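# Set the snap trap using the arms

## Task

Complete the arming of the snap trap. At the start, the swung-over hammer is kept down only by arm2's fingertip pressing on it. If arm2 gets no new command it keeps pressing. If it is commanded to its current position it relaxes, and if it is given a hand pose target it might relax, either of which can let the hammer spring free. Done means all of these hold: the hold-down bar restrains the hammer; the yellow pedal is tilted up so that its catch lip rests above the tip of the bar; and the trap is still lying flat on the table. Any number of arms may be used.

## Robot and tools

Robots: three identical i2rt Big YAM arms named arm1, arm2 and arm3. Each has six revolute joints, a two-finger gripper and a wrist camera. The fixed room cameras are cam_high and cam_low. The wrist cameras are arm1_cam_wrist, arm2_cam_wrist and arm3_cam_wrist. All images are 896x504.

Frame: there is one shared scene frame. Its origin is on the floor and +z points up. Table tops are at z=0.720. Each foot (base_link) faces along its own +x.
- arm1 sits at (-0.060, -0.436, 0.750) and faces +y.
- arm2 sits at (-0.507, 0.003, 0.730) and faces +x.
- arm3 sits at (0.586, -0.002, 0.747) and faces -x.
Reach is about 1.0 m from the joint1 axis. "hand" is the point between the finger pads, roughly 1 cm behind the tips. The fingers point along the hand's +z, and the gripper opens along its y. Quaternions are written w first.

move: optional keys arm1, arm2, arm3 and cameras. Each arm key takes one object for that arm only. An arm you omit gets nothing new but may still be pushing toward its old target. Inside an arm object:
- "joints": absolute targets by name. joint1_rad..joint6_rad are in radians; gripper_m is the fingertip gap in metres.
- "min_time_s": 0.1 to 8 s, the shortest duration of that arm's joint motions. Use it only beside "joints".
- "target": seven numbers [x, y, z, qw, qx, qy, qz]. This is an absolute hand pose in the scene frame, in metres. The hand runs in a straight line from its current hand_target to it. When "target" is present, "joints" may contain only gripper_m.
- "speed": 0.002 to 0.5 m/s, default 0.25, allowed only with "target". Rotation is capped at twice that value in rad/s.
All hand paths in one action finish together, paced by the slowest, and last 0.5 to 10 s. No action exceeds 15 s. Paths ignore obstacles and other arms. A hand lags, wanders, may overshoot the speed near full stretch, and often stops a centimetre or more off. Each control step clips the commanded pose to within 100 mm and 20 degrees of the measured hand. An unknown key makes a call invalid, and an out-of-range number gets it refused. A refusal, or a stop during or blocking a call, cancels the later move, wait and finished_scene calls in the same reply. A call with no action returns full state, all images and the scene number. "cameras" takes a list of names, ["all"], or [].

Joint ranges, sign conventions and "done" tolerances:
- joint1_rad: -2.879..2.879 ±0.045. Rotates the arm about its foot; positive is counter-clockwise seen from above. At 0 the arm extends along the foot's facing.
- joint2_rad: 0..3.141 ±0.14. Shoulder. At 0 the upper arm points back; raising the value lifts it up and over.
- joint3_rad: 0..3.019 ±0.09. Elbow. 0 is fully folded; raising the value opens it.
- joint4_rad: -1.692..1.57 ±0.055. Hand pitch; positive tips the fingers up.
- joint5_rad: -1.57..1.57 ±0.03. Sideways swing; positive goes to the arm's right.
- joint6_rad: -2.094..2.094 ±0.035. Roll; positive is clockwise seen from behind the hand.
- gripper_m: 0..0.093 ±0.003. Each finger pushes with roughly 50-64 N.
Joints move at different rates, so a joint-space move can swing the hand widely.

wait: "seconds" 0 to 10, plus optional "cameras". It commands nothing; the robots keep doing what they were doing.
zoom_image: "camera" plus "region" [x0, y0, x1, y1] in pixels from the top-left corner. The region may be at most 504 wide and 504 high. Only cameras in the latest images can be zoomed.
read_manual: section "licences" returns licence text only.
finished_scene: "scene" is this scene's number. It cannot be undone, and the trap must stay set once the arms let go.

Result lines:
- Each robot shows joint_positions, "Joint velocities" ("within noise" when still), joint torques, gripper, hand, hand_target, joint_status, hand_status and on_its_own.
- hand_target is the hand pose the held joint targets would give. The printed hand may be slightly wrong at long reach.
- Torques are the total drive output including gravity, and positive points toward larger joint values. Joints 3 and 4 wrap at ±28 N m.
- "move: arm1 done; arm2 time_out" gives each moved arm's worst status.
- "as last shown" lists arms you did not command. Their statuses read "not commanded".
- "pictures" gives the image order. Images may trail the state slightly.

Status words:
- off_target: the joint stopped short and may still be pushing.
- time_out: the joint was re-targeted near where it stalled and keeps pushing. Send its reported position to relieve the push.
- "joint command not followed" or "pose unreachable" means a self- or arm-collision check blocked the motion. Blocked joints show not_followed and may retry later.
- on_its_own: uncommanded activity. In it, "held at" gives a target, not a reading.
A target very close to the current reading may produce no movement.

Gripper: clamped on a rigid part, the reading is up to 0.005 below its width, or up to 0.002 above on some grippers. Closed on nothing it reads 0.000-0.003. Commanding about 0.005 under the first-contact reading gives full force. To release, command well above the reading.

Cameras: pinhole with radial distortion, OpenCV convention. cam_high looks down from about (0.086, 0.484, 2.056). cam_low looks in from the +y side at about (0.002, 1.135, 1.219). The room cameras may have shifted up to about 2.3 degrees and 9 mm from calibration. Wrist camera poses depend on the arm's joint readings.

Task hints: arm2's fingertip is the only thing holding the hammer.
- Leave arm2 out of actions until the bar is latched.
- Never send arm2 its present position or a hand target before then.
- Use arm1 or arm3 to lift the yellow pedal until its catch lip hooks over the bar tip, and confirm with zoomed images.
- Then withdraw arm2 slowly with a joints move.

Avoid:
- Pushing between two robots, including one gripper closing on another's fingers. This fails the scene.
- Hard impacts, and hitting fixed or heavy objects.
- Knocking the trap over or out of the work area, and letting parts fall.
- Releasing parts while they are moving.
- Long pushing against resistance or holding a stretched arm. Motors heat up: "MOTOR HOT" appears at 85 °C, and at 100 °C an OVER-TEMPERATURE FAULT drops the arm for 30-60 s. Afterwards, keys report limit_stop_at_motor_heat; send those targets again.
The simulation keeps running while you deliberate, and each arm holds its last command.

Each tool is called by a JSON object that holds its "api" and its "payload", one argument or row to a line.

## Session

{"api": "move", "payload": {

}}

Scene clock: 0.00 s.
Joint torques (N m): no reading
Heat: arm1: hottest joint1_rad 30 °C; arm2: hottest joint1_rad 30 °C; arm3: hottest gripper 29 °C.
Joint velocities: within noise
arm1.joint_positions: joint1_rad=-0.220 joint2_rad=+0.649 joint3_rad=+1.334 joint4_rad=-1.500 joint5_rad=+0.024 joint6_rad=-0.165 gripper_m=+0.09396
arm1.joint_status: not commanded
arm1.hand: x=-0.0120 y=-0.2139 z=+1.2250 quat_wxyz=(-0.308, +0.647, -0.668, -0.203) (m; scene frame)
arm1.hand_target: x=-0.0121 y=-0.2146 z=+1.2392 quat_wxyz=(-0.320, +0.642, -0.663, -0.212) (m; scene frame)
arm1.hand_status: not commanded
arm2.joint_positions: joint1_rad=+0.224 joint2_rad=+1.641 joint3_rad=+0.969 joint4_rad=-0.884 joint5_rad=+0.018 joint6_rad=+0.425 gripper_m=+0.09396
arm2.joint_status: not commanded
arm2.hand: x=-0.0968 y=+0.0859 z=+0.7486 quat_wxyz=(-0.011, -0.109, -0.994, +0.007) (m; scene frame)
arm2.hand_target: x=-0.1849 y=+0.0686 z=+0.6527 quat_wxyz=(+0.140, -0.116, -0.983, +0.036) (m; scene frame)
arm2.hand_status: not commanded
arm3.joint_positions: joint1_rad=-0.449 joint2_rad=+0.544 joint3_rad=+1.335 joint4_rad=-1.532 joint5_rad=+0.096 joint6_rad=+0.794 gripper_m=+0.09396
arm3.joint_status: not commanded
arm3.hand: x=+0.4270 y=+0.1058 z=+1.2335 quat_wxyz=(+0.016, +0.720, -0.569, -0.398) (m; scene frame)
arm3.hand_target: x=+0.4284 y=+0.1051 z=+1.2436 quat_wxyz=(+0.018, +0.715, -0.566, -0.409) (m; scene frame)
arm3.hand_status: not commanded
pictures: arm1_cam_wrist, arm2_cam_wrist, arm3_cam_wrist, cam_high, cam_low

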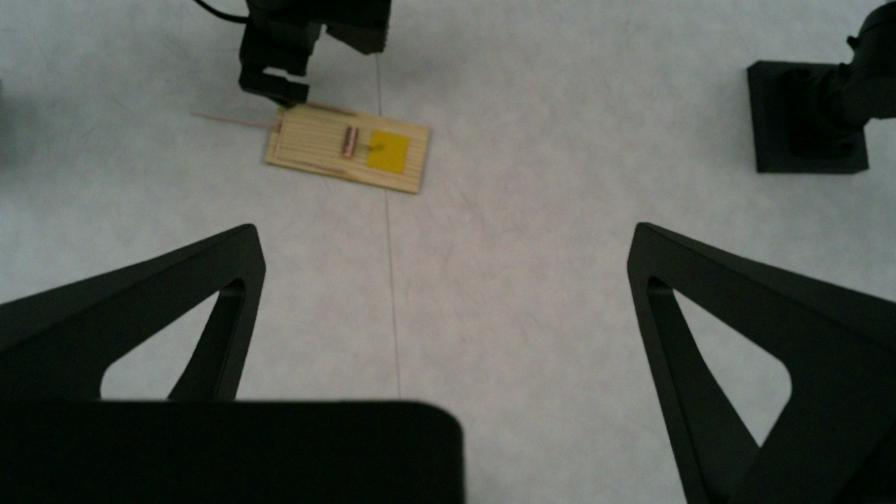

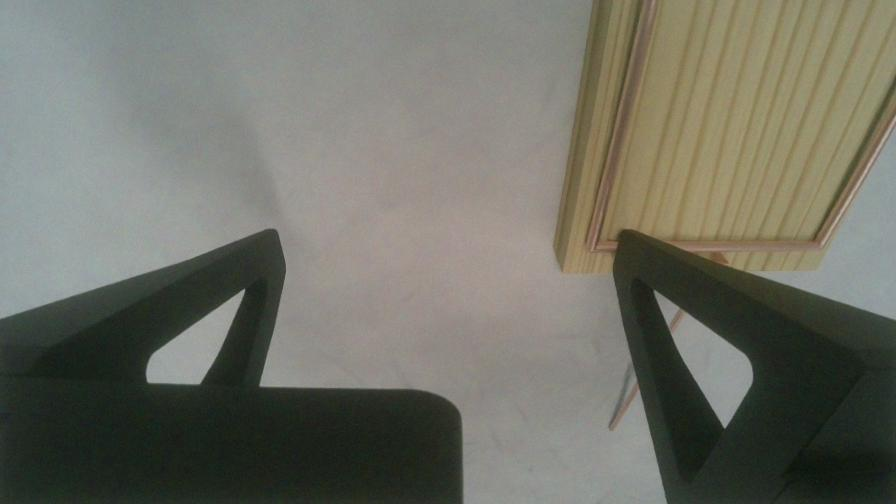

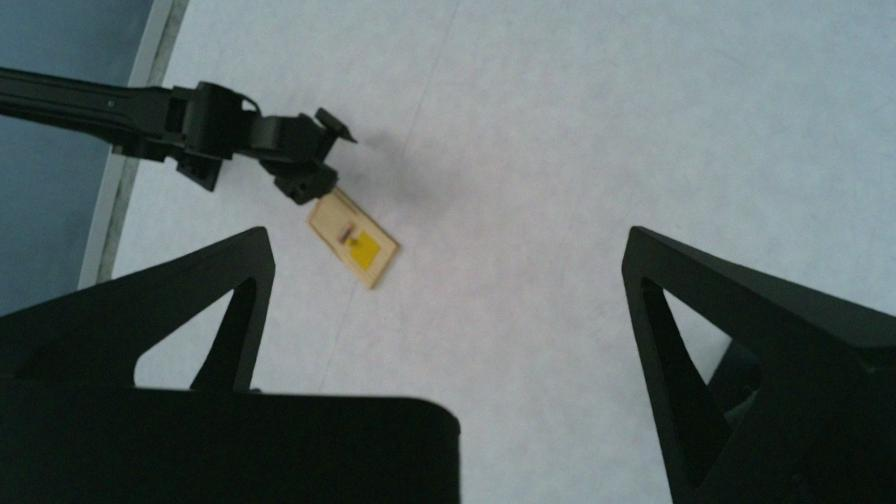

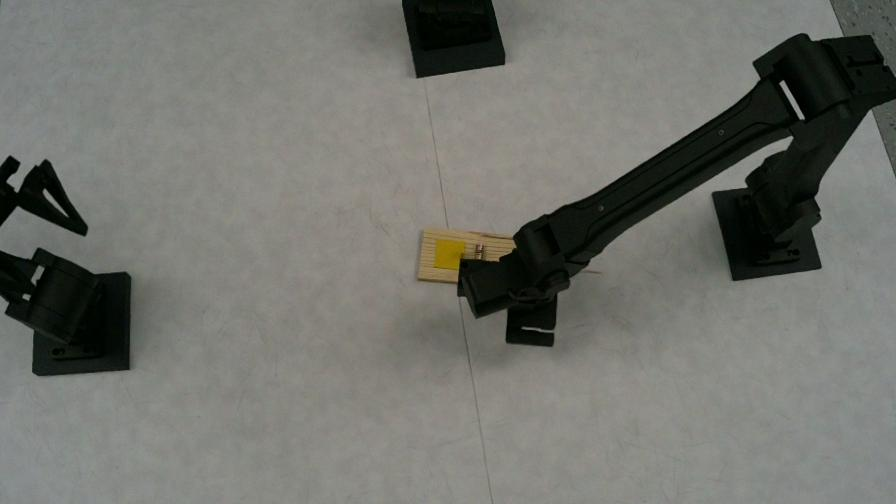

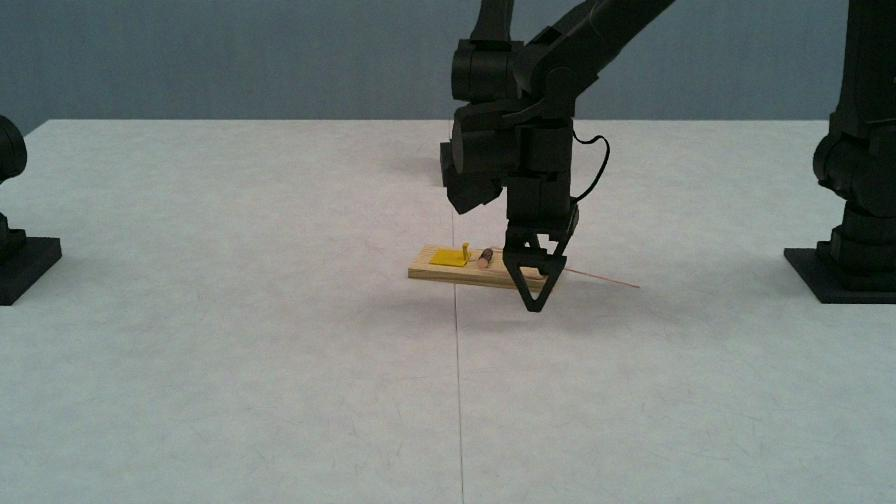

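{"api": "zoom_image", "payload": {
  "camera": "arm1_cam_wrist",
  "region": [180, 60, 450, 212]
}}

{"api": "zoom_image", "payload": {
  "camera": "cam_low",
  "region": [390, 210, 650, 330]
}}

{"api": "zoom_image", "payload": {
  "camera": "arm2_cam_wrist",
  "region": [392, 0, 896, 504]
}}

{"api": "zoom_image", "payload": {
  "camera": "arm3_cam_wrist",
  "region": [250, 150, 450, 300]
}}

Scaled by 1.867 from the camera's 896x504 image, which has a finer 1280x720 frame.

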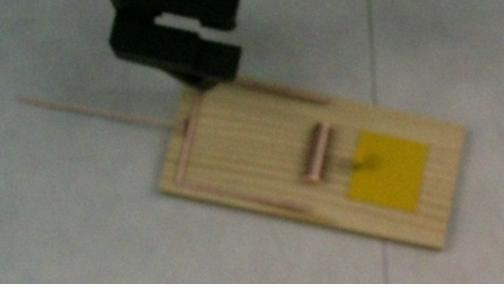

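Scaled by 1.938 from the camera's 896x504 image, which has a finer 1280x720 frame.

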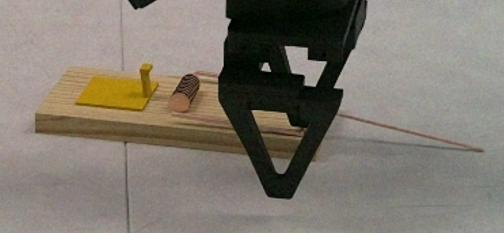

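Scaled by 1.000.

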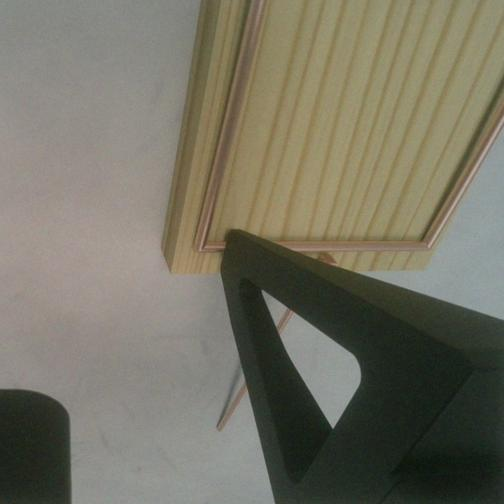

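Scaled by 2.520 from the camera's 896x504 image, which has a finer 1280x720 frame.

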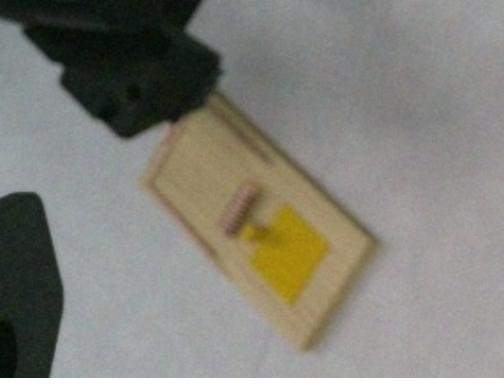

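{"api": "move", "payload": {
  "arm1": {"target":[-0.2,-0.085,0.83,-0.405,0.909,-0.092,0.041],"speed":0.3,"joints":{"gripper_m":0.022}},
  "arm3": {"target":[0.13,-0.05,0.85,0,0.94,0,-0.342],"speed":0.3,"joints":{"gripper_m":0.0}},
  "cameras": ["arm1_cam_wrist","arm3_cam_wrist","cam_low","cam_high"]
}}

{"api": "zoom_image", "payload": {
  "camera": "arm3_cam_wrist",
  "region": [250, 0, 650, 240]
}}

{"api": "zoom_image", "payload": {
  "camera": "cam_low",
  "region": [390, 210, 650, 330]
}}

Scene clock: 73.60 s.
Joint torques (N m): arm1=[1.2 -3.96 9.94 2.65 0.41 -0.01] | arm2=[-1.9 7.65 -2.52 0.81 -1.38 -0.02] | arm3=[1.32 -7.82 9.7 1.96 0.08 -0.11]
Heat: arm1: hottest joint3_rad 35 °C; arm2: hottest joint5_rad 30 °C; arm3: hottest joint3_rad 33 °C.
move: arm1 done; arm3 off_target
Joint velocities: within noise
arm1.joint_positions: joint1_rad=+0.601 joint2_rad=+1.195 joint3_rad=+0.473 joint4_rad=-0.223 joint5_rad=+0.589 joint6_rad=-0.916 gripper_m=+0.02207
arm1.joint_status: all done
arm1.hand: x=-0.1958 y=-0.0882 z=+0.8291 quat_wxyz=(-0.401, +0.910, -0.099, +0.042) (m; scene frame)
arm1.hand_target: x=-0.2000 y=-0.0851 z=+0.8300 quat_wxyz=(-0.405, +0.909, -0.092, +0.041) (m; scene frame)
arm1.hand_status: done (0.005 m and 1.0 deg from the pose sent, 0.456 m and 80.1 deg at the start)
arm2: as last shown
arm3.joint_positions: joint1_rad=+0.190 joint2_rad=+1.279 joint3_rad=+0.661 joint4_rad=-0.280 joint5_rad=+0.105 joint6_rad=+0.117 gripper_m=+0.00049
arm3.joint_status: all done
arm3.hand: x=+0.1435 y=-0.0437 z=+0.8403 quat_wxyz=(-0.003, +0.945, -0.009, -0.327) (m; scene frame)
arm3.hand_target: x=+0.1306 y=-0.0500 z=+0.8504 quat_wxyz=(+0.000, +0.940, +0.000, -0.342) (m; scene frame)
arm3.hand_status: off_target (0.018 m and 2.1 deg from the pose sent, 0.509 m and 71.3 deg at the start)
pictures: arm1_cam_wrist, arm3_cam_wrist, cam_high, cam_low
camera_calibration:
arm1_cam_wrist: T_world_to_cam=[[0.143049, 0.648836, 0.747362, -0.537331], [0.699084, -0.600769, 0.387761, -0.23494], [0.700585, 0.467, -0.53953, 0.753938], [0, 0, 0, 1]] pos_world=[-0.28709, -0.144595, 0.899453]
arm3_cam_wrist: T_world_to_cam=[[0.0177644, 0.999837, -0.00315478, 0.0430953], [0.998435, -0.0179067, -0.0529813, -0.0943158], [-0.0530292, -0.00220865, -0.998591, 0.972047], [0, 0, 0, 1]] pos_world=[0.14495, -0.0426302, 0.965816]

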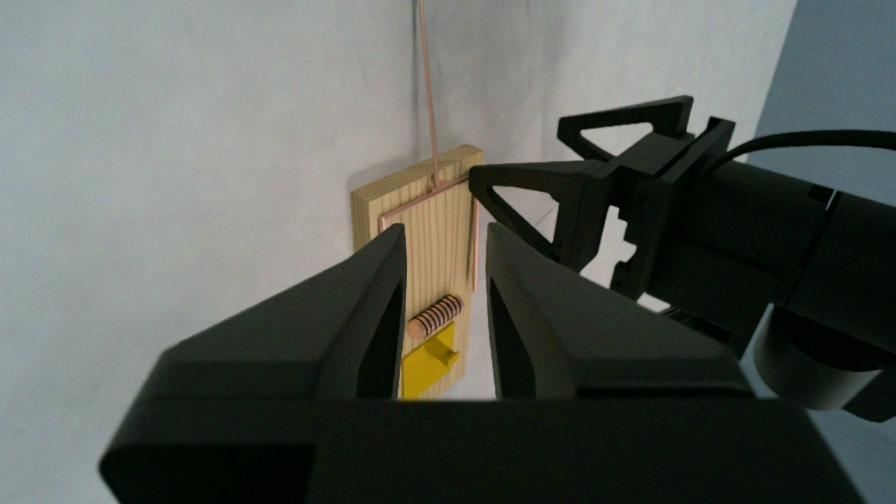

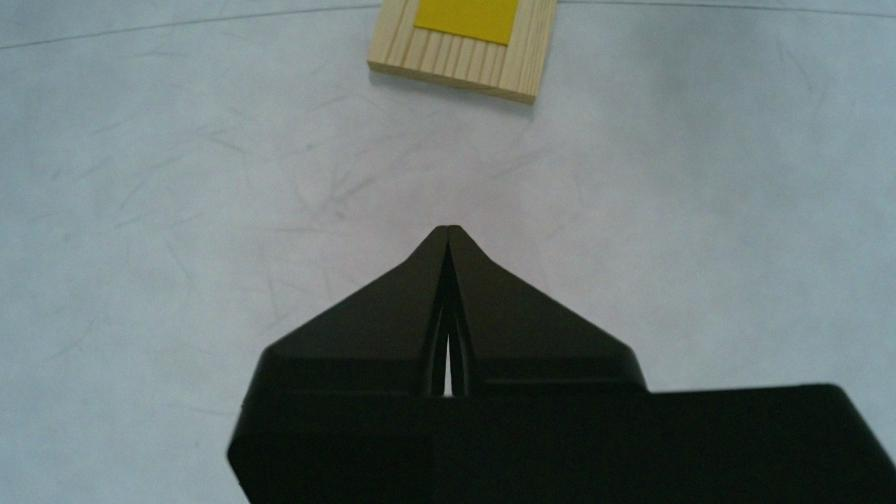

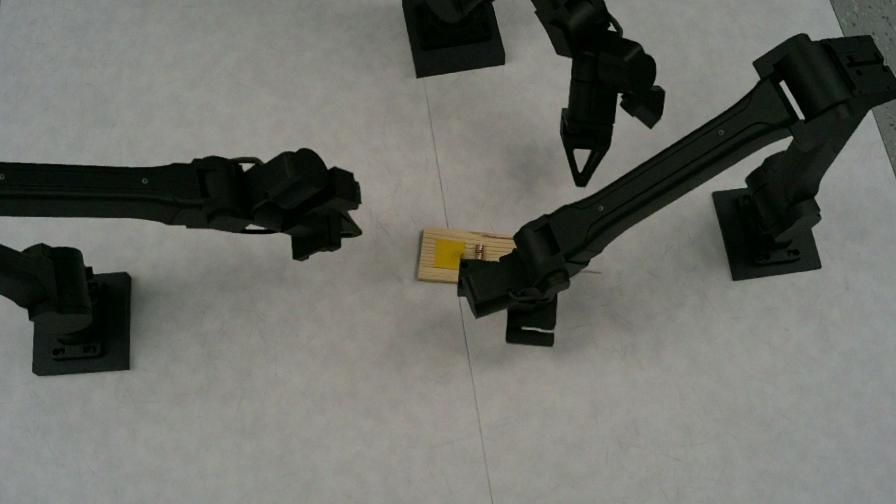

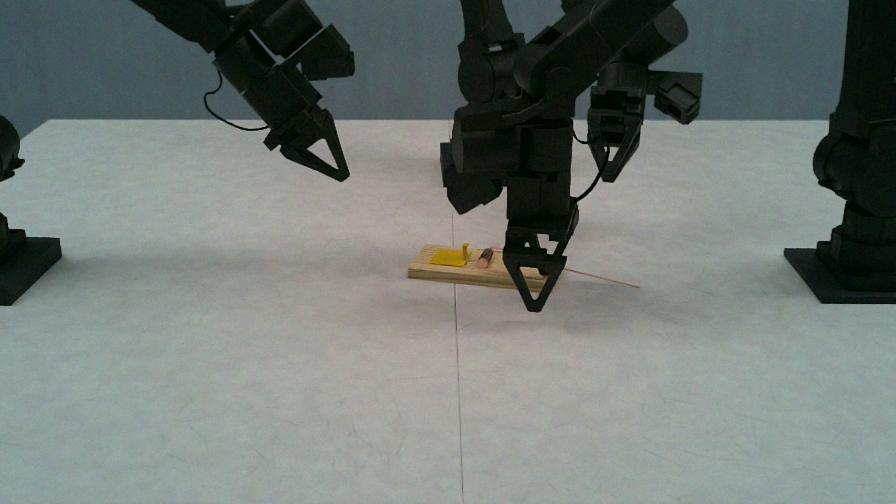

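Scaled by 1.260 from the camera's 896x504 image, which has a finer 1280x720 frame.

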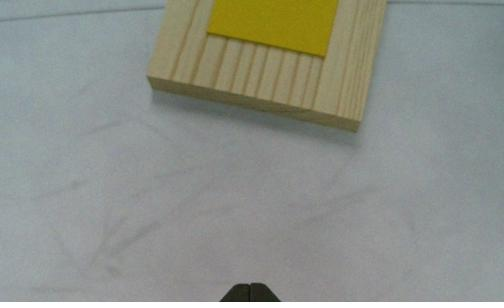

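Scaled by 1.938 from the camera's 896x504 image, which has a finer 1280x720 frame.

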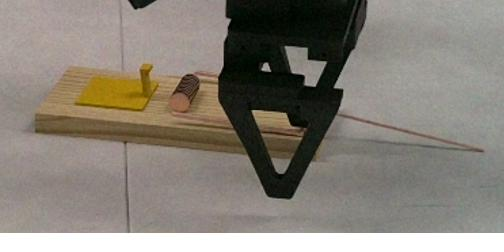

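{"api": "move", "payload": {
  "arm1": {"target":[-0.186,-0.018,0.761,-0.405,0.909,-0.092,0.041],"speed":0.15},
  "cameras": ["arm1_cam_wrist"]
}}

Scene clock: 82.07 s.
Joint torques (N m): arm1=[-0.32 -6.07 10.22 2.66 0.19 -0.01] | arm2=[-0.79 7.59 -2.56 0.75 -1.33 -0.03] | arm3=[0.79 -7.88 9.61 1.89 0.04 -0.11]
Heat: arm1: hottest joint3_rad 37 °C; arm2: hottest joint5_rad 30 °C; arm3: hottest joint3_rad 33 °C.
move: arm1 off_target
Joint velocities: within noise
arm1.joint_positions: joint1_rad=+0.460 joint2_rad=+1.542 joint3_rad=+0.488 joint4_rad=+0.153 joint5_rad=+0.495 joint6_rad=-1.059 gripper_m=+0.02207
arm1.joint_status: not commanded
arm1.hand: x=-0.1807 y=-0.0374 z=+0.7516 quat_wxyz=(-0.391, +0.915, -0.089, +0.048) (m; scene frame)
arm1.hand_target: x=-0.1858 y=-0.0188 z=+0.7618 quat_wxyz=(-0.405, +0.909, -0.092, +0.041) (m; scene frame)
arm1.hand_status: off_target (0.022 m and 2.0 deg from the pose sent, 0.098 m and 1.0 deg at the start)
arm2, arm3: as last shown
pictures: arm1_cam_wrist
camera_calibration:
arm1_cam_wrist: T_world_to_cam=[[0.122308, 0.669767, 0.73243, -0.506273], [0.700994, -0.580716, 0.413975, -0.20362], [0.702601, 0.462797, -0.540529, 0.678875], [0, 0, 0, 1]] pos_world=[-0.272321, -0.0933418, 0.822054]

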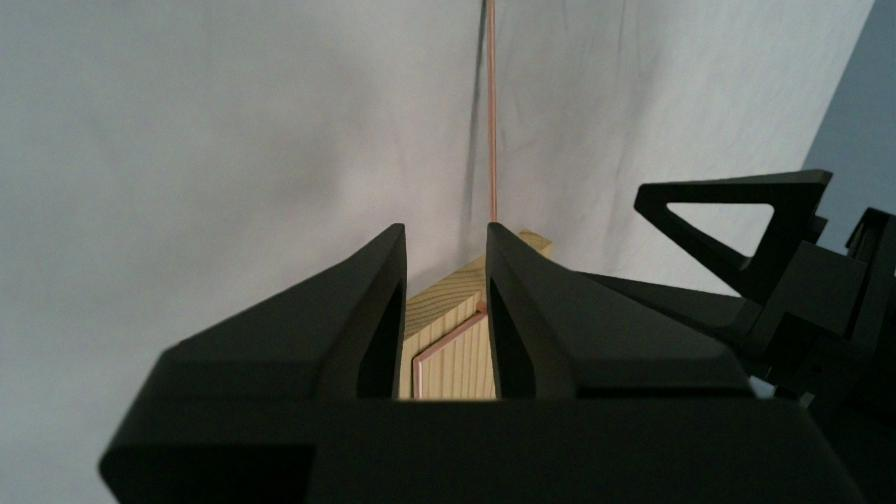

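{"api": "move", "payload": {
  "arm1": {"target":[-0.186,0.018,0.751,-0.405,0.909,-0.092,0.041],"speed":0.1},
  "cameras": ["arm1_cam_wrist"]
}}

Scene clock: 115.63 s.
Joint torques (N m): arm1=[-0.09 -7.12 10.24 2.76 0.13 -0.03] | arm2=[-1.49 7.59 -2.33 0.64 -1.39 0.04] | arm3=[0.5 -7.24 9.65 2 0.05 -0.11]
Heat: arm1: hottest joint3_rad 35 °C; arm2: hottest joint5_rad 30 °C; arm3: hottest joint3_rad 33 °C.
move: arm1 off_target
Joint velocities: within noise
arm1.joint_positions: joint1_rad=+0.413 joint2_rad=+1.638 joint3_rad=+0.567 joint4_rad=+0.187 joint5_rad=+0.465 joint6_rad=-1.098 gripper_m=+0.02207
arm1.joint_status: not commanded
arm1.hand: x=-0.1812 y=-0.0023 z=+0.7417 quat_wxyz=(-0.390, +0.915, -0.090, +0.047) (m; scene frame)
arm1.hand_target: x=-0.1856 y=+0.0171 z=+0.7517 quat_wxyz=(-0.405, +0.909, -0.092, +0.041) (m; scene frame)
arm1.hand_status: off_target (0.023 m and 2.0 deg from the pose sent, 0.056 m and 2.0 deg at the start)
arm2, arm3: as last shown
pictures: arm1_cam_wrist
camera_calibration:
arm1_cam_wrist: T_world_to_cam=[[0.123912, 0.670882, 0.731139, -0.521187], [0.700942, -0.580717, 0.414063, -0.17867], [0.702372, 0.461179, -0.542207, 0.658821], [0, 0, 0, 1]] pos_world=[-0.272919, -0.0579354, 0.812258]

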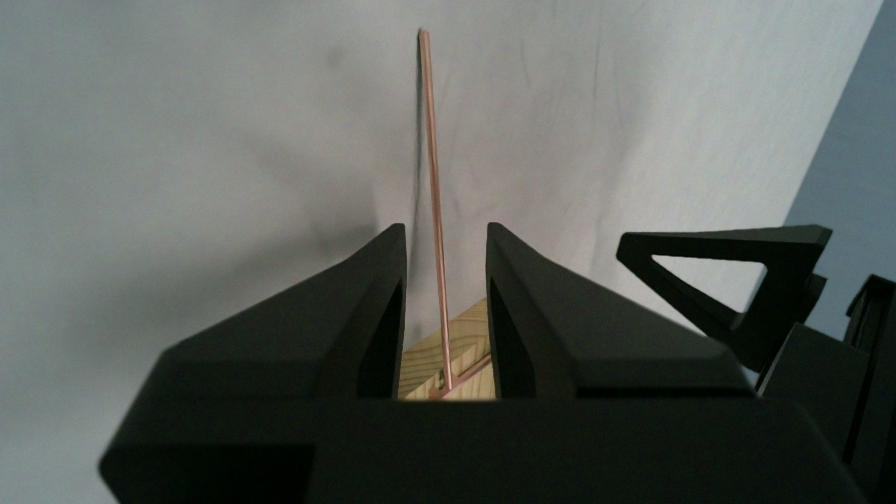

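{"api": "move", "payload": {
  "arm1": {"joints":{"gripper_m":0.004}}
}}

{"api": "move", "payload": {
  "arm1": {"target":[-0.178,0.0195,0.783,-0.402,0.854,-0.324,-0.065],"speed":0.1},
  "cameras": ["arm1_cam_wrist","cam_low"]
}}

Scene clock: 128.03 s.
Joint torques (N m): arm1=[0.03 -7.59 10.09 2.76 0.16 0.01] | arm2=[-1.67 7.41 -2.45 0.73 -1.36 -0.04] | arm3=[0.56 -7.65 9.76 2 0.08 -0.14]
Heat: arm1: hottest joint3_rad 36 °C; arm2: hottest joint5_rad 30 °C; arm3: hottest joint3_rad 33 °C.
move: arm1 done
Joint velocities: within noise
arm1.joint_positions: joint1_rad=+0.413 joint2_rad=+1.638 joint3_rad=+0.567 joint4_rad=+0.187 joint5_rad=+0.465 joint6_rad=-1.099 gripper_m=+0.00414
arm1.joint_status: all done
arm1.hand: x=-0.1812 y=-0.0023 z=+0.7417 quat_wxyz=(-0.390, +0.915, -0.090, +0.048) (m; scene frame)
arm1.hand_target: x=-0.1856 y=+0.0171 z=+0.7517 quat_wxyz=(-0.405, +0.909, -0.092, +0.041) (m; scene frame)
arm1.hand_status: not commanded
arm2, arm3: as last shown
pictures: none

Scene clock: 131.47 s.
Joint torques (N m): arm1=[-0.15 -9.47 11.08 1.91 0.26 0.27] | arm2=[-0.97 7.41 -2.77 0.62 -1.39 0.09] | arm3=[0.73 -7.36 9.65 1.99 0.02 -0.12]
Heat: arm1: hottest joint3_rad 36 °C; arm2: hottest joint5_rad 31 °C; arm3: hottest joint3_rad 33 °C.
move: arm1 off_target
Joint velocities: within noise
arm1.joint_positions: joint1_rad=+0.392 joint2_rad=+1.567 joint3_rad=+0.574 joint4_rad=+0.106 joint5_rad=+0.449 joint6_rad=-0.624 gripper_m=+0.00407
arm1.joint_status: not commanded
arm1.hand: x=-0.1738 y=-0.0019 z=+0.7613 quat_wxyz=(-0.385, +0.868, -0.309, -0.046) (m; scene frame)
arm1.hand_target: x=-0.1776 y=+0.0186 z=+0.7836 quat_wxyz=(-0.402, +0.854, -0.324, -0.065) (m; scene frame)
arm1.hand_status: off_target (0.031 m and 3.7 deg from the pose sent, 0.047 m and 30.7 deg at the start)
arm2, arm3: as last shown
pictures: arm1_cam_wrist, cam_low
camera_calibration:
arm1_cam_wrist: T_world_to_cam=[[0.568996, 0.503714, 0.650012, -0.397844], [0.555916, -0.818078, 0.147326, -0.0143651], [0.605971, 0.277525, -0.745506, 0.801707], [0, 0, 0, 1]] pos_world=[-0.251454, -0.0338458, 0.858397]

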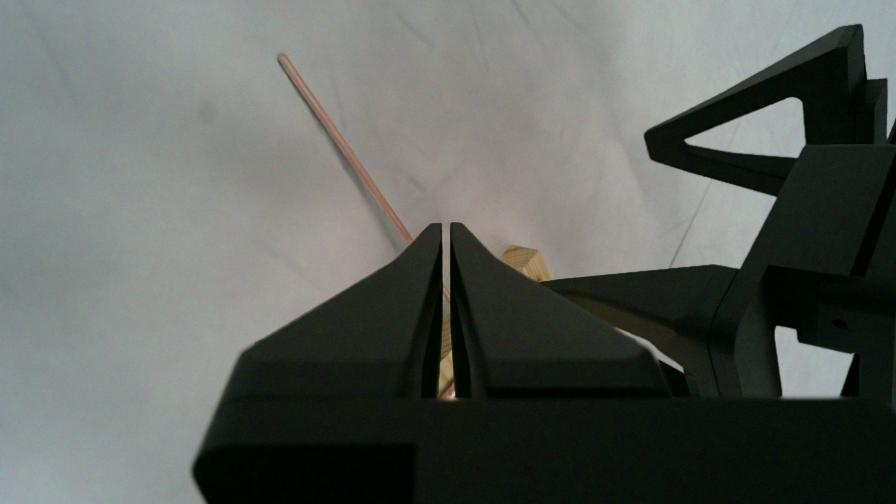

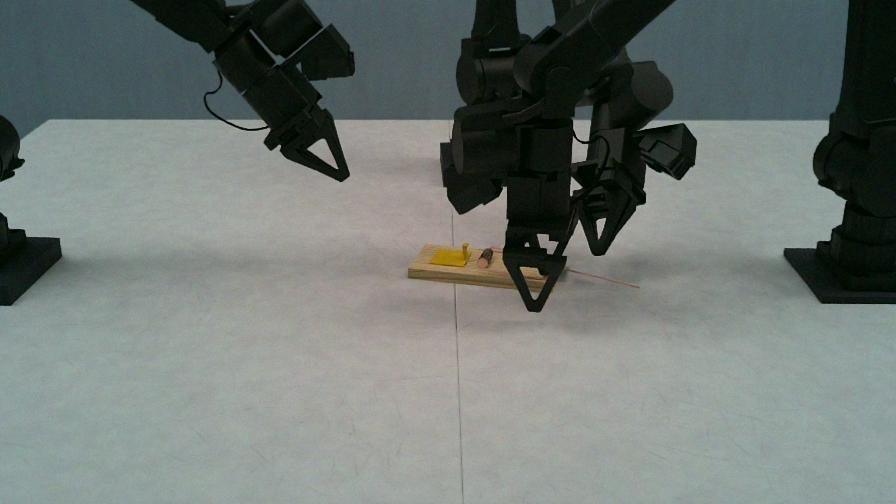

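{"api": "move", "payload": {
  "arm1": {"target":[-0.186,-0.012,0.768,-0.405,0.909,-0.092,0.041],"speed":0.15,"joints":{"gripper_m":0.018}}
}}

{"api": "move", "payload": {
  "arm1": {"target":[-0.186,0.024,0.744,-0.405,0.909,-0.092,0.041],"speed":0.1},
  "cameras": ["arm1_cam_wrist"]
}}

{"api": "move", "payload": {
  "arm1": {"joints":{"gripper_m":0.002}},
  "cameras": ["arm1_cam_wrist"]
}}

Scene clock: 140.20 s.
Joint torques (N m): arm1=[1.55 -9.17 7.53 2.74 0.41 -0.03] | arm2=[-0.73 7.3 -2.33 0.72 -1.37 0.05] | arm3=[0.79 -7.53 9.72 1.92 0.09 -0.11]
Heat: arm1: hottest joint3_rad 37 °C; arm2: hottest joint5_rad 31 °C; arm3: hottest joint3_rad 34 °C.
move: arm1 off_target
Joint velocities: within noise
arm1.joint_positions: joint1_rad=+0.429 joint2_rad=+1.563 joint3_rad=+0.541 joint4_rad=+0.128 joint5_rad=+0.484 joint6_rad=-1.066 gripper_m=+0.01793
arm1.joint_status: all done
arm1.hand: x=-0.1788 y=-0.0163 z=+0.7568 quat_wxyz=(-0.390, +0.914, -0.100, +0.049) (m; scene frame)
arm1.hand_target: x=-0.1859 y=-0.0121 z=+0.7679 quat_wxyz=(-0.405, +0.909, -0.092, +0.041) (m; scene frame)
arm1.hand_status: off_target (0.014 m and 2.2 deg from the pose sent, 0.017 m and 27.4 deg at the start)
arm2, arm3: as last shown
pictures: none

Scene clock: 141.33 s.
Joint torques (N m): arm1=[-0.09 -7.71 9.81 2.81 0.15 0.01] | arm2=[-1.73 7.24 -2.33 0.79 -1.35 0.03] | arm3=[0.79 -7.18 9.74 1.98 0.04 -0.11]
Heat: arm1: hottest joint3_rad 37 °C; arm2: hottest joint5_rad 31 °C; arm3: hottest joint3_rad 34 °C.
move: arm1 off_target
Joint velocities: within noise
arm1.joint_positions: joint1_rad=+0.406 joint2_rad=+1.671 joint3_rad=+0.581 joint4_rad=+0.210 joint5_rad=+0.460 joint6_rad=-1.104 gripper_m=+0.01793
arm1.joint_status: not commanded
arm1.hand: x=-0.1816 y=+0.0044 z=+0.7354 quat_wxyz=(-0.390, +0.915, -0.090, +0.047) (m; scene frame)
arm1.hand_target: x=-0.1856 y=+0.0232 z=+0.7445 quat_wxyz=(-0.405, +0.909, -0.092, +0.041) (m; scene frame)
arm1.hand_status: off_target (0.022 m and 2.0 deg from the pose sent, 0.043 m and 2.2 deg at the start)
arm2, arm3: as last shown
pictures: arm1_cam_wrist
camera_calibration:
arm1_cam_wrist: T_world_to_cam=[[0.124769, 0.670132, 0.73168, -0.521279], [0.700986, -0.581431, 0.412986, -0.171119], [0.702177, 0.46137, -0.542297, 0.652555], [0, 0, 0, 1]] pos_world=[-0.273217, -0.0512374, 0.805958]

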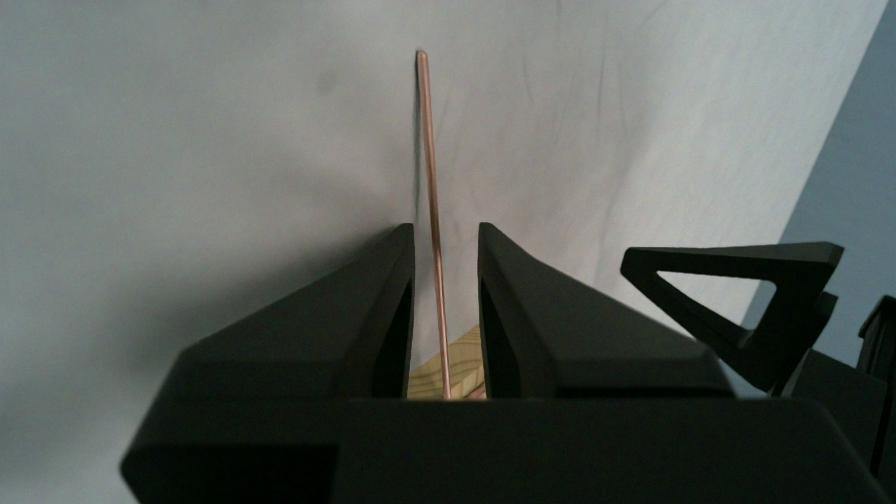

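Scene clock: 142.10 s.
Joint torques (N m): arm1=[0.15 -8 9.76 2.71 0.26 0] | arm2=[-1.32 7.59 -2.21 0.85 -1.39 -0.02] | arm3=[0.85 -7.3 9.62 1.95 0.08 -0.1]
Heat: arm1: hottest joint3_rad 37 °C; arm2: hottest joint5_rad 31 °C; arm3: hottest joint3_rad 34 °C.
move: arm1 done
Joint velocities: within noise
arm1.joint_positions: joint1_rad=+0.406 joint2_rad=+1.673 joint3_rad=+0.582 joint4_rad=+0.210 joint5_rad=+0.458 joint6_rad=-1.106 gripper_m=+0.00213
arm1.joint_status: all done
arm1.hand: x=-0.1821 y=+0.0045 z=+0.7346 quat_wxyz=(-0.389, +0.916, -0.089, +0.047) (m; scene frame)
arm1.hand_target: x=-0.1856 y=+0.0232 z=+0.7446 quat_wxyz=(-0.405, +0.909, -0.092, +0.041) (m; scene frame)
arm1.hand_status: not commanded
arm2.joint_positions: joint1_rad=+0.224 joint2_rad=+1.641 joint3_rad=+0.969 joint4_rad=-0.884 joint5_rad=+0.018 joint6_rad=+0.425 gripper_m=+0.09396
arm2.joint_status: not commanded
arm2.hand: x=-0.0968 y=+0.0859 z=+0.7486 quat_wxyz=(-0.011, -0.109, -0.994, +0.007) (m; scene frame)
arm2.hand_target: x=-0.1849 y=+0.0686 z=+0.6527 quat_wxyz=(+0.140, -0.116, -0.983, +0.036) (m; scene frame)
arm2.hand_status: not commanded
arm3: as last shown
pictures: arm1_cam_wrist
camera_calibration:
arm1_cam_wrist: T_world_to_cam=[[0.123054, 0.672012, 0.730245, -0.519943], [0.702697, -0.578601, 0.414049, -0.170894], [0.700767, 0.462191, -0.54342, 0.653115], [0, 0, 0, 1]] pos_world=[-0.273614, -0.0513357, 0.80536]

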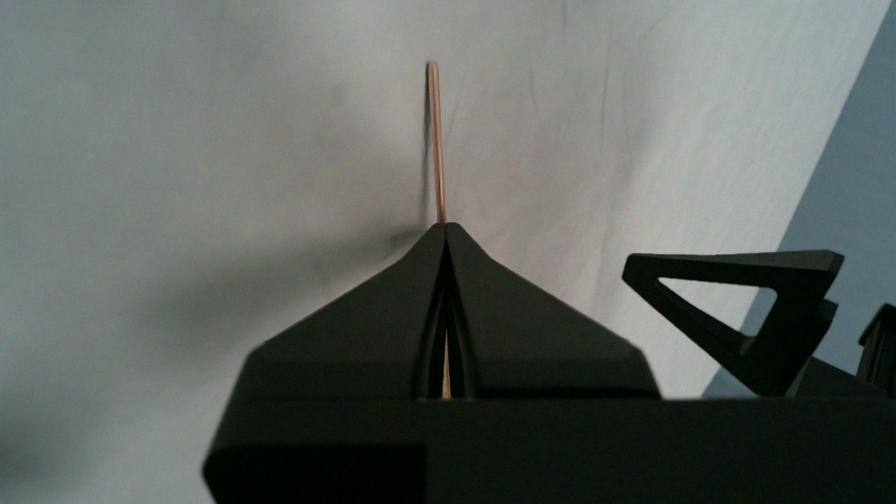

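{"api": "move", "payload": {
  "arm1": {"target":[-0.182,0.024,0.772,-0.402,0.854,-0.324,-0.065],"speed":0.1},
  "cameras": ["arm1_cam_wrist","cam_low"]
}}

Scene clock: 153.80 s.
Joint torques (N m): arm1=[-0.09 -9.52 10.86 1.85 0.23 0.28] | arm2=[-1.32 7.47 -2.56 0.85 -1.41 0.05] | arm3=[0.62 -7.41 9.72 2 0.04 -0.11]
Heat: arm1: hottest joint3_rad 36 °C; arm2: hottest joint5_rad 31 °C; arm3: hottest joint3_rad 34 °C.
move: arm1 off_target
Joint velocities: within noise
arm1.joint_positions: joint1_rad=+0.397 joint2_rad=+1.612 joint3_rad=+0.582 joint4_rad=+0.139 joint5_rad=+0.452 joint6_rad=-0.620 gripper_m=+0.00213
arm1.joint_status: not commanded
arm1.hand: x=-0.1774 y=+0.0017 z=+0.7502 quat_wxyz=(-0.385, +0.869, -0.309, -0.046) (m; scene frame)
arm1.hand_target: x=-0.1815 y=+0.0229 z=+0.7725 quat_wxyz=(-0.402, +0.854, -0.324, -0.065) (m; scene frame)
arm1.hand_status: off_target (0.031 m and 3.8 deg from the pose sent, 0.042 m and 30.7 deg at the start)
arm2: as last shown
arm3.joint_positions: joint1_rad=+0.190 joint2_rad=+1.279 joint3_rad=+0.661 joint4_rad=-0.280 joint5_rad=+0.105 joint6_rad=+0.117 gripper_m=+0.00049
arm3.joint_status: not commanded
arm3.hand: x=+0.1435 y=-0.0437 z=+0.8403 quat_wxyz=(-0.003, +0.945, -0.009, -0.327) (m; scene frame)
arm3.hand_target: x=+0.1306 y=-0.0500 z=+0.8504 quat_wxyz=(+0.000, +0.940, +0.000, -0.342) (m; scene frame)
arm3.hand_status: not commanded
pictures: arm1_cam_wrist, cam_low
camera_calibration:
arm1_cam_wrist: T_world_to_cam=[[0.568649, 0.504431, 0.64976, -0.390364], [0.555854, -0.817908, 0.148504, -0.0087218], [0.606354, 0.276725, -0.745492, 0.794723], [0, 0, 0, 1]] pos_world=[-0.255056, -0.0301423, 0.847398]

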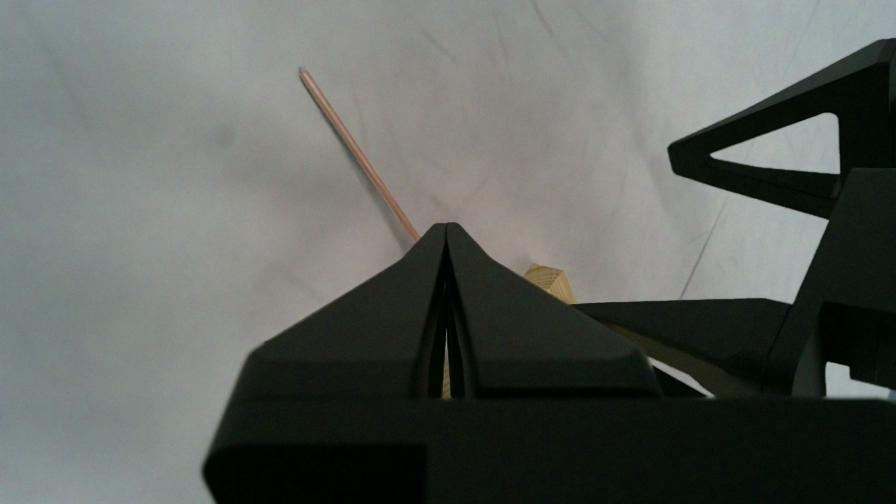

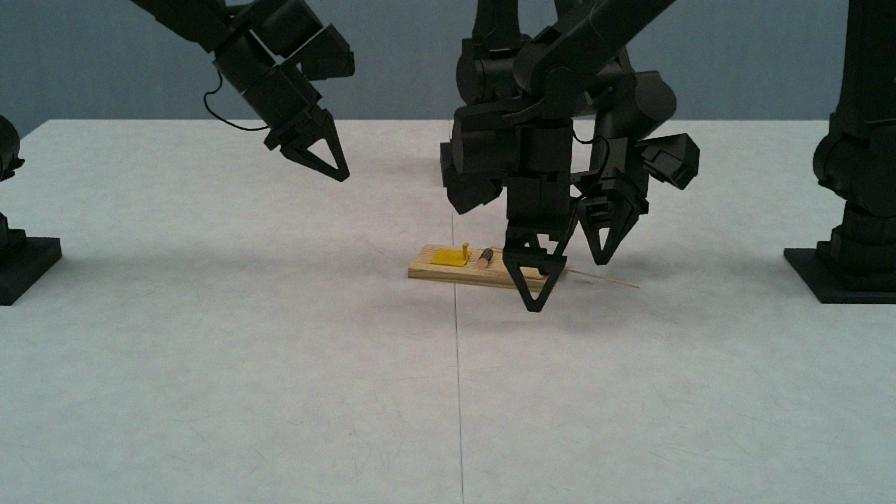

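{"api": "move", "payload": {
  "arm1": {"target":[-0.176,-0.012,0.768,-0.405,0.909,-0.092,0.041],"speed":0.15,"joints":{"gripper_m":0.015}}
}}

{"api": "move", "payload": {
  "arm1": {"target":[-0.173,0.030,0.737,-0.405,0.909,-0.092,0.041],"speed":0.08},
  "cameras": ["arm1_cam_wrist","cam_low"]
}}

{"api": "zoom_image", "payload": {
  "camera": "cam_low",
  "region": [500, 210, 660, 310]
}}

Scene clock: 165.70 s.
Joint torques (N m): arm1=[2.02 -9 7.38 2.78 0.39 0.01] | arm2=[-0.85 7.59 -2.41 0.75 -1.43 0.01] | arm3=[0.79 -7.77 9.61 1.96 0.1 -0.1]
Heat: arm1: hottest joint3_rad 36 °C; arm2: hottest joint5_rad 31 °C; arm3: hottest joint3_rad 34 °C.
move: arm1 off_target
Joint velocities: within noise
arm1.joint_positions: joint1_rad=+0.402 joint2_rad=+1.554 joint3_rad=+0.527 joint4_rad=+0.144 joint5_rad=+0.467 joint6_rad=-1.089 gripper_m=+0.01493
arm1.joint_status: all done
arm1.hand: x=-0.1689 y=-0.0163 z=+0.7570 quat_wxyz=(-0.390, +0.914, -0.100, +0.048) (m; scene frame)
arm1.hand_target: x=-0.1760 y=-0.0120 z=+0.7679 quat_wxyz=(-0.405, +0.909, -0.092, +0.041) (m; scene frame)
arm1.hand_status: off_target (0.014 m and 2.2 deg from the pose sent, 0.022 m and 27.4 deg at the start)
arm2, arm3: as last shown
pictures: none

Scene clock: 167.00 s.
Joint torques (N m): arm1=[-0.21 -7.47 9.46 2.71 0.08 0] | arm2=[-1.03 7.77 -2.35 0.72 -1.4 0] | arm3=[1.08 -7 9.65 1.95 0.04 -0.13]
Heat: arm1: hottest joint3_rad 36 °C; arm2: hottest joint5_rad 31 °C; arm3: hottest joint3_rad 34 °C.
move: arm1 off_target
Joint velocities: within noise
arm1.joint_positions: joint1_rad=+0.368 joint2_rad=+1.691 joint3_rad=+0.581 joint4_rad=+0.253 joint5_rad=+0.436 joint6_rad=-1.136 gripper_m=+0.01493
arm1.joint_status: not commanded
arm1.hand: x=-0.1706 y=+0.0126 z=+0.7318 quat_wxyz=(-0.394, +0.913, -0.092, +0.045) (m; scene frame)
arm1.hand_target: x=-0.1728 y=+0.0294 z=+0.7375 quat_wxyz=(-0.405, +0.909, -0.092, +0.041) (m; scene frame)
arm1.hand_status: off_target (0.018 m and 1.4 deg from the pose sent, 0.051 m and 2.2 deg at the start)
arm2, arm3: as last shown
pictures: arm1_cam_wrist, cam_low
camera_calibration:
arm1_cam_wrist: T_world_to_cam=[[0.127908, 0.663622, 0.737052, -0.528837], [0.702672, -0.585096, 0.404863, -0.166417], [0.699922, 0.466121, -0.541147, 0.637904], [0, 0, 0, 1]] pos_world=[-0.261905, -0.0437626, 0.802356]

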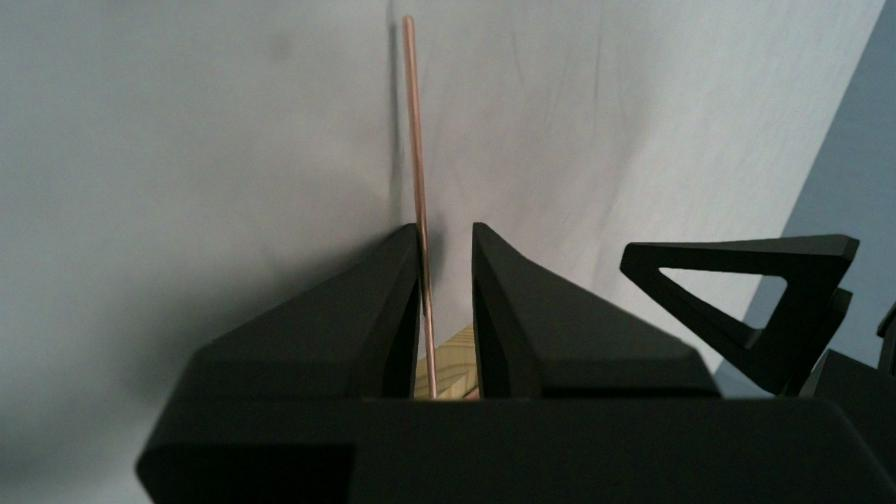

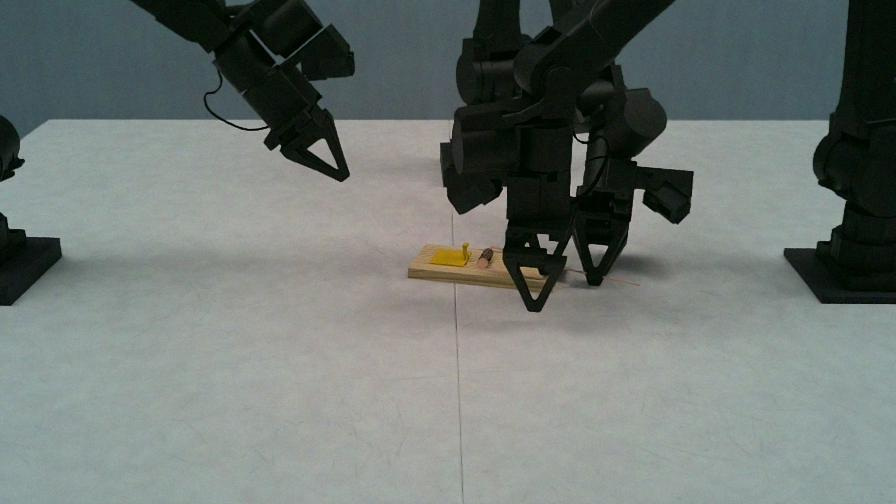

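Scaled by 3.150 from the camera's 896x504 image, which has a finer 1280x720 frame.

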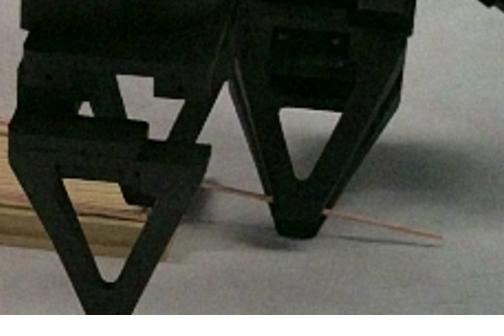

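{"api": "move", "payload": {
  "arm1": {"joints":{"gripper_m":0.002}}
}}

{"api": "move", "payload": {
  "arm1": {"target":[-0.169,0.028,0.765,-0.402,0.854,-0.324,-0.065],"speed":0.08},
  "cameras": ["arm1_cam_wrist","cam_low"]
}}

{"api": "zoom_image", "payload": {
  "camera": "cam_low",
  "region": [500, 210, 660, 310]
}}

Scene clock: 171.50 s.
Joint torques (N m): arm1=[0.15 -8 9.47 2.63 0.16 -0.02] | arm2=[-0.56 7.82 -2.52 0.81 -1.36 0.04] | arm3=[1.03 -7.59 9.83 1.96 0.08 -0.11]
Heat: arm1: hottest joint3_rad 36 °C; arm2: hottest joint5_rad 31 °C; arm3: hottest joint3_rad 34 °C.
move: arm1 done
Joint velocities: within noise
arm1.joint_positions: joint1_rad=+0.368 joint2_rad=+1.698 joint3_rad=+0.581 joint4_rad=+0.253 joint5_rad=+0.433 joint6_rad=-1.137 gripper_m=+0.00247
arm1.joint_status: all done
arm1.hand: x=-0.1706 y=+0.0116 z=+0.7287 quat_wxyz=(-0.391, +0.915, -0.090, +0.045) (m; scene frame)
arm1.hand_target: x=-0.1728 y=+0.0294 z=+0.7375 quat_wxyz=(-0.405, +0.909, -0.092, +0.041) (m; scene frame)
arm1.hand_status: not commanded
arm2, arm3: as last shown
pictures: none

Scene clock: 175.57 s.
Joint torques (N m): arm1=[0.44 -9.88 9.21 1.51 0.31 0.47] | arm2=[-1.32 7.82 -2.58 0.75 -1.7 0.04] | arm3=[1.44 -7.41 9.59 1.92 0.05 -0.13]
Heat: arm1: hottest joint3_rad 36 °C; arm2: hottest joint5_rad 31 °C; arm3: hottest joint3_rad 34 °C.
move: arm1 off_target
Joint velocities: within noise
arm1.joint_positions: joint1_rad=+0.355 joint2_rad=+1.631 joint3_rad=+0.593 joint4_rad=+0.193 joint5_rad=+0.424 joint6_rad=-0.676 gripper_m=+0.00225
arm1.joint_status: not commanded
arm1.hand: x=-0.1681 y=+0.0175 z=+0.7521 quat_wxyz=(-0.395, +0.866, -0.302, -0.051) (m; scene frame)
arm1.hand_target: x=-0.1689 y=+0.0277 z=+0.7650 quat_wxyz=(-0.402, +0.854, -0.323, -0.065) (m; scene frame)
arm1.hand_status: off_target (0.017 m and 3.4 deg from the pose sent, 0.040 m and 30.6 deg at the start)
arm2, arm3: as last shown
arm2.joint_positions: joint1_rad=+0.224 joint2_rad=+1.642 joint3_rad=+0.969 joint4_rad=-0.884 joint5_rad=+0.027 joint6_rad=+0.424 gripper_m=+0.09396
arm2.hand: x=-0.0966 y=+0.0844 z=+0.7482 quat_wxyz=(-0.012, -0.108, -0.994, +0.012) (m; scene frame)
pictures: arm1_cam_wrist, cam_low
camera_calibration:
arm1_cam_wrist: T_world_to_cam=[[0.559868, 0.496656, 0.663235, -0.416331], [0.567458, -0.813097, 0.129861, 0.0146266], [0.603771, 0.303653, -0.737059, 0.778841], [0, 0, 0, 1]] pos_world=[-0.245451, -0.0178311, 0.848277]

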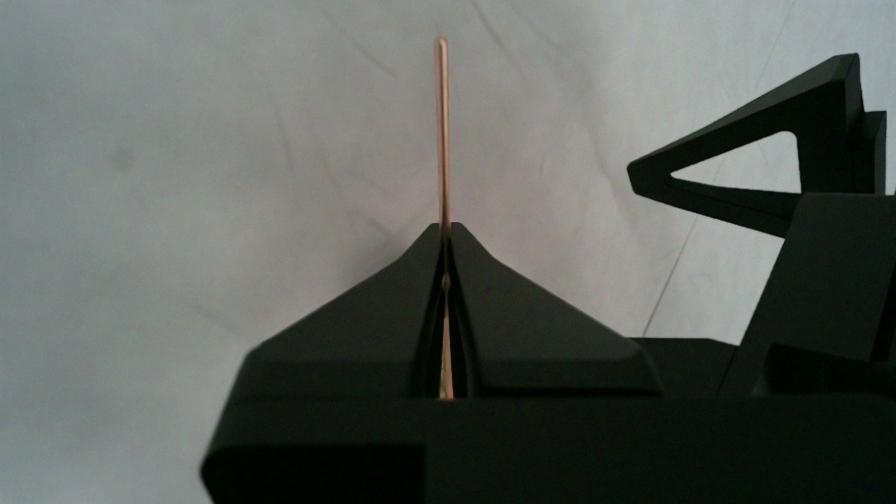

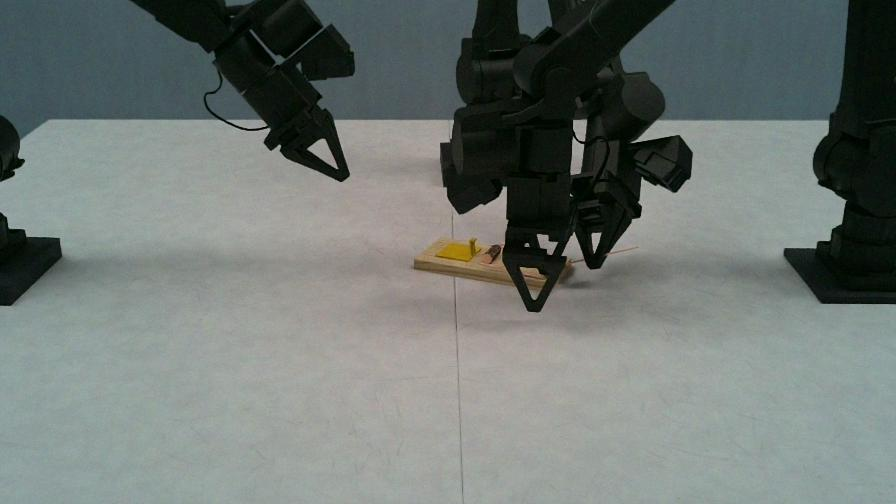

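Scaled by 3.150 from the camera's 896x504 image, which has a finer 1280x720 frame.

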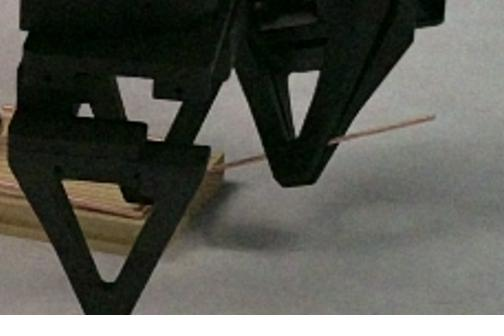

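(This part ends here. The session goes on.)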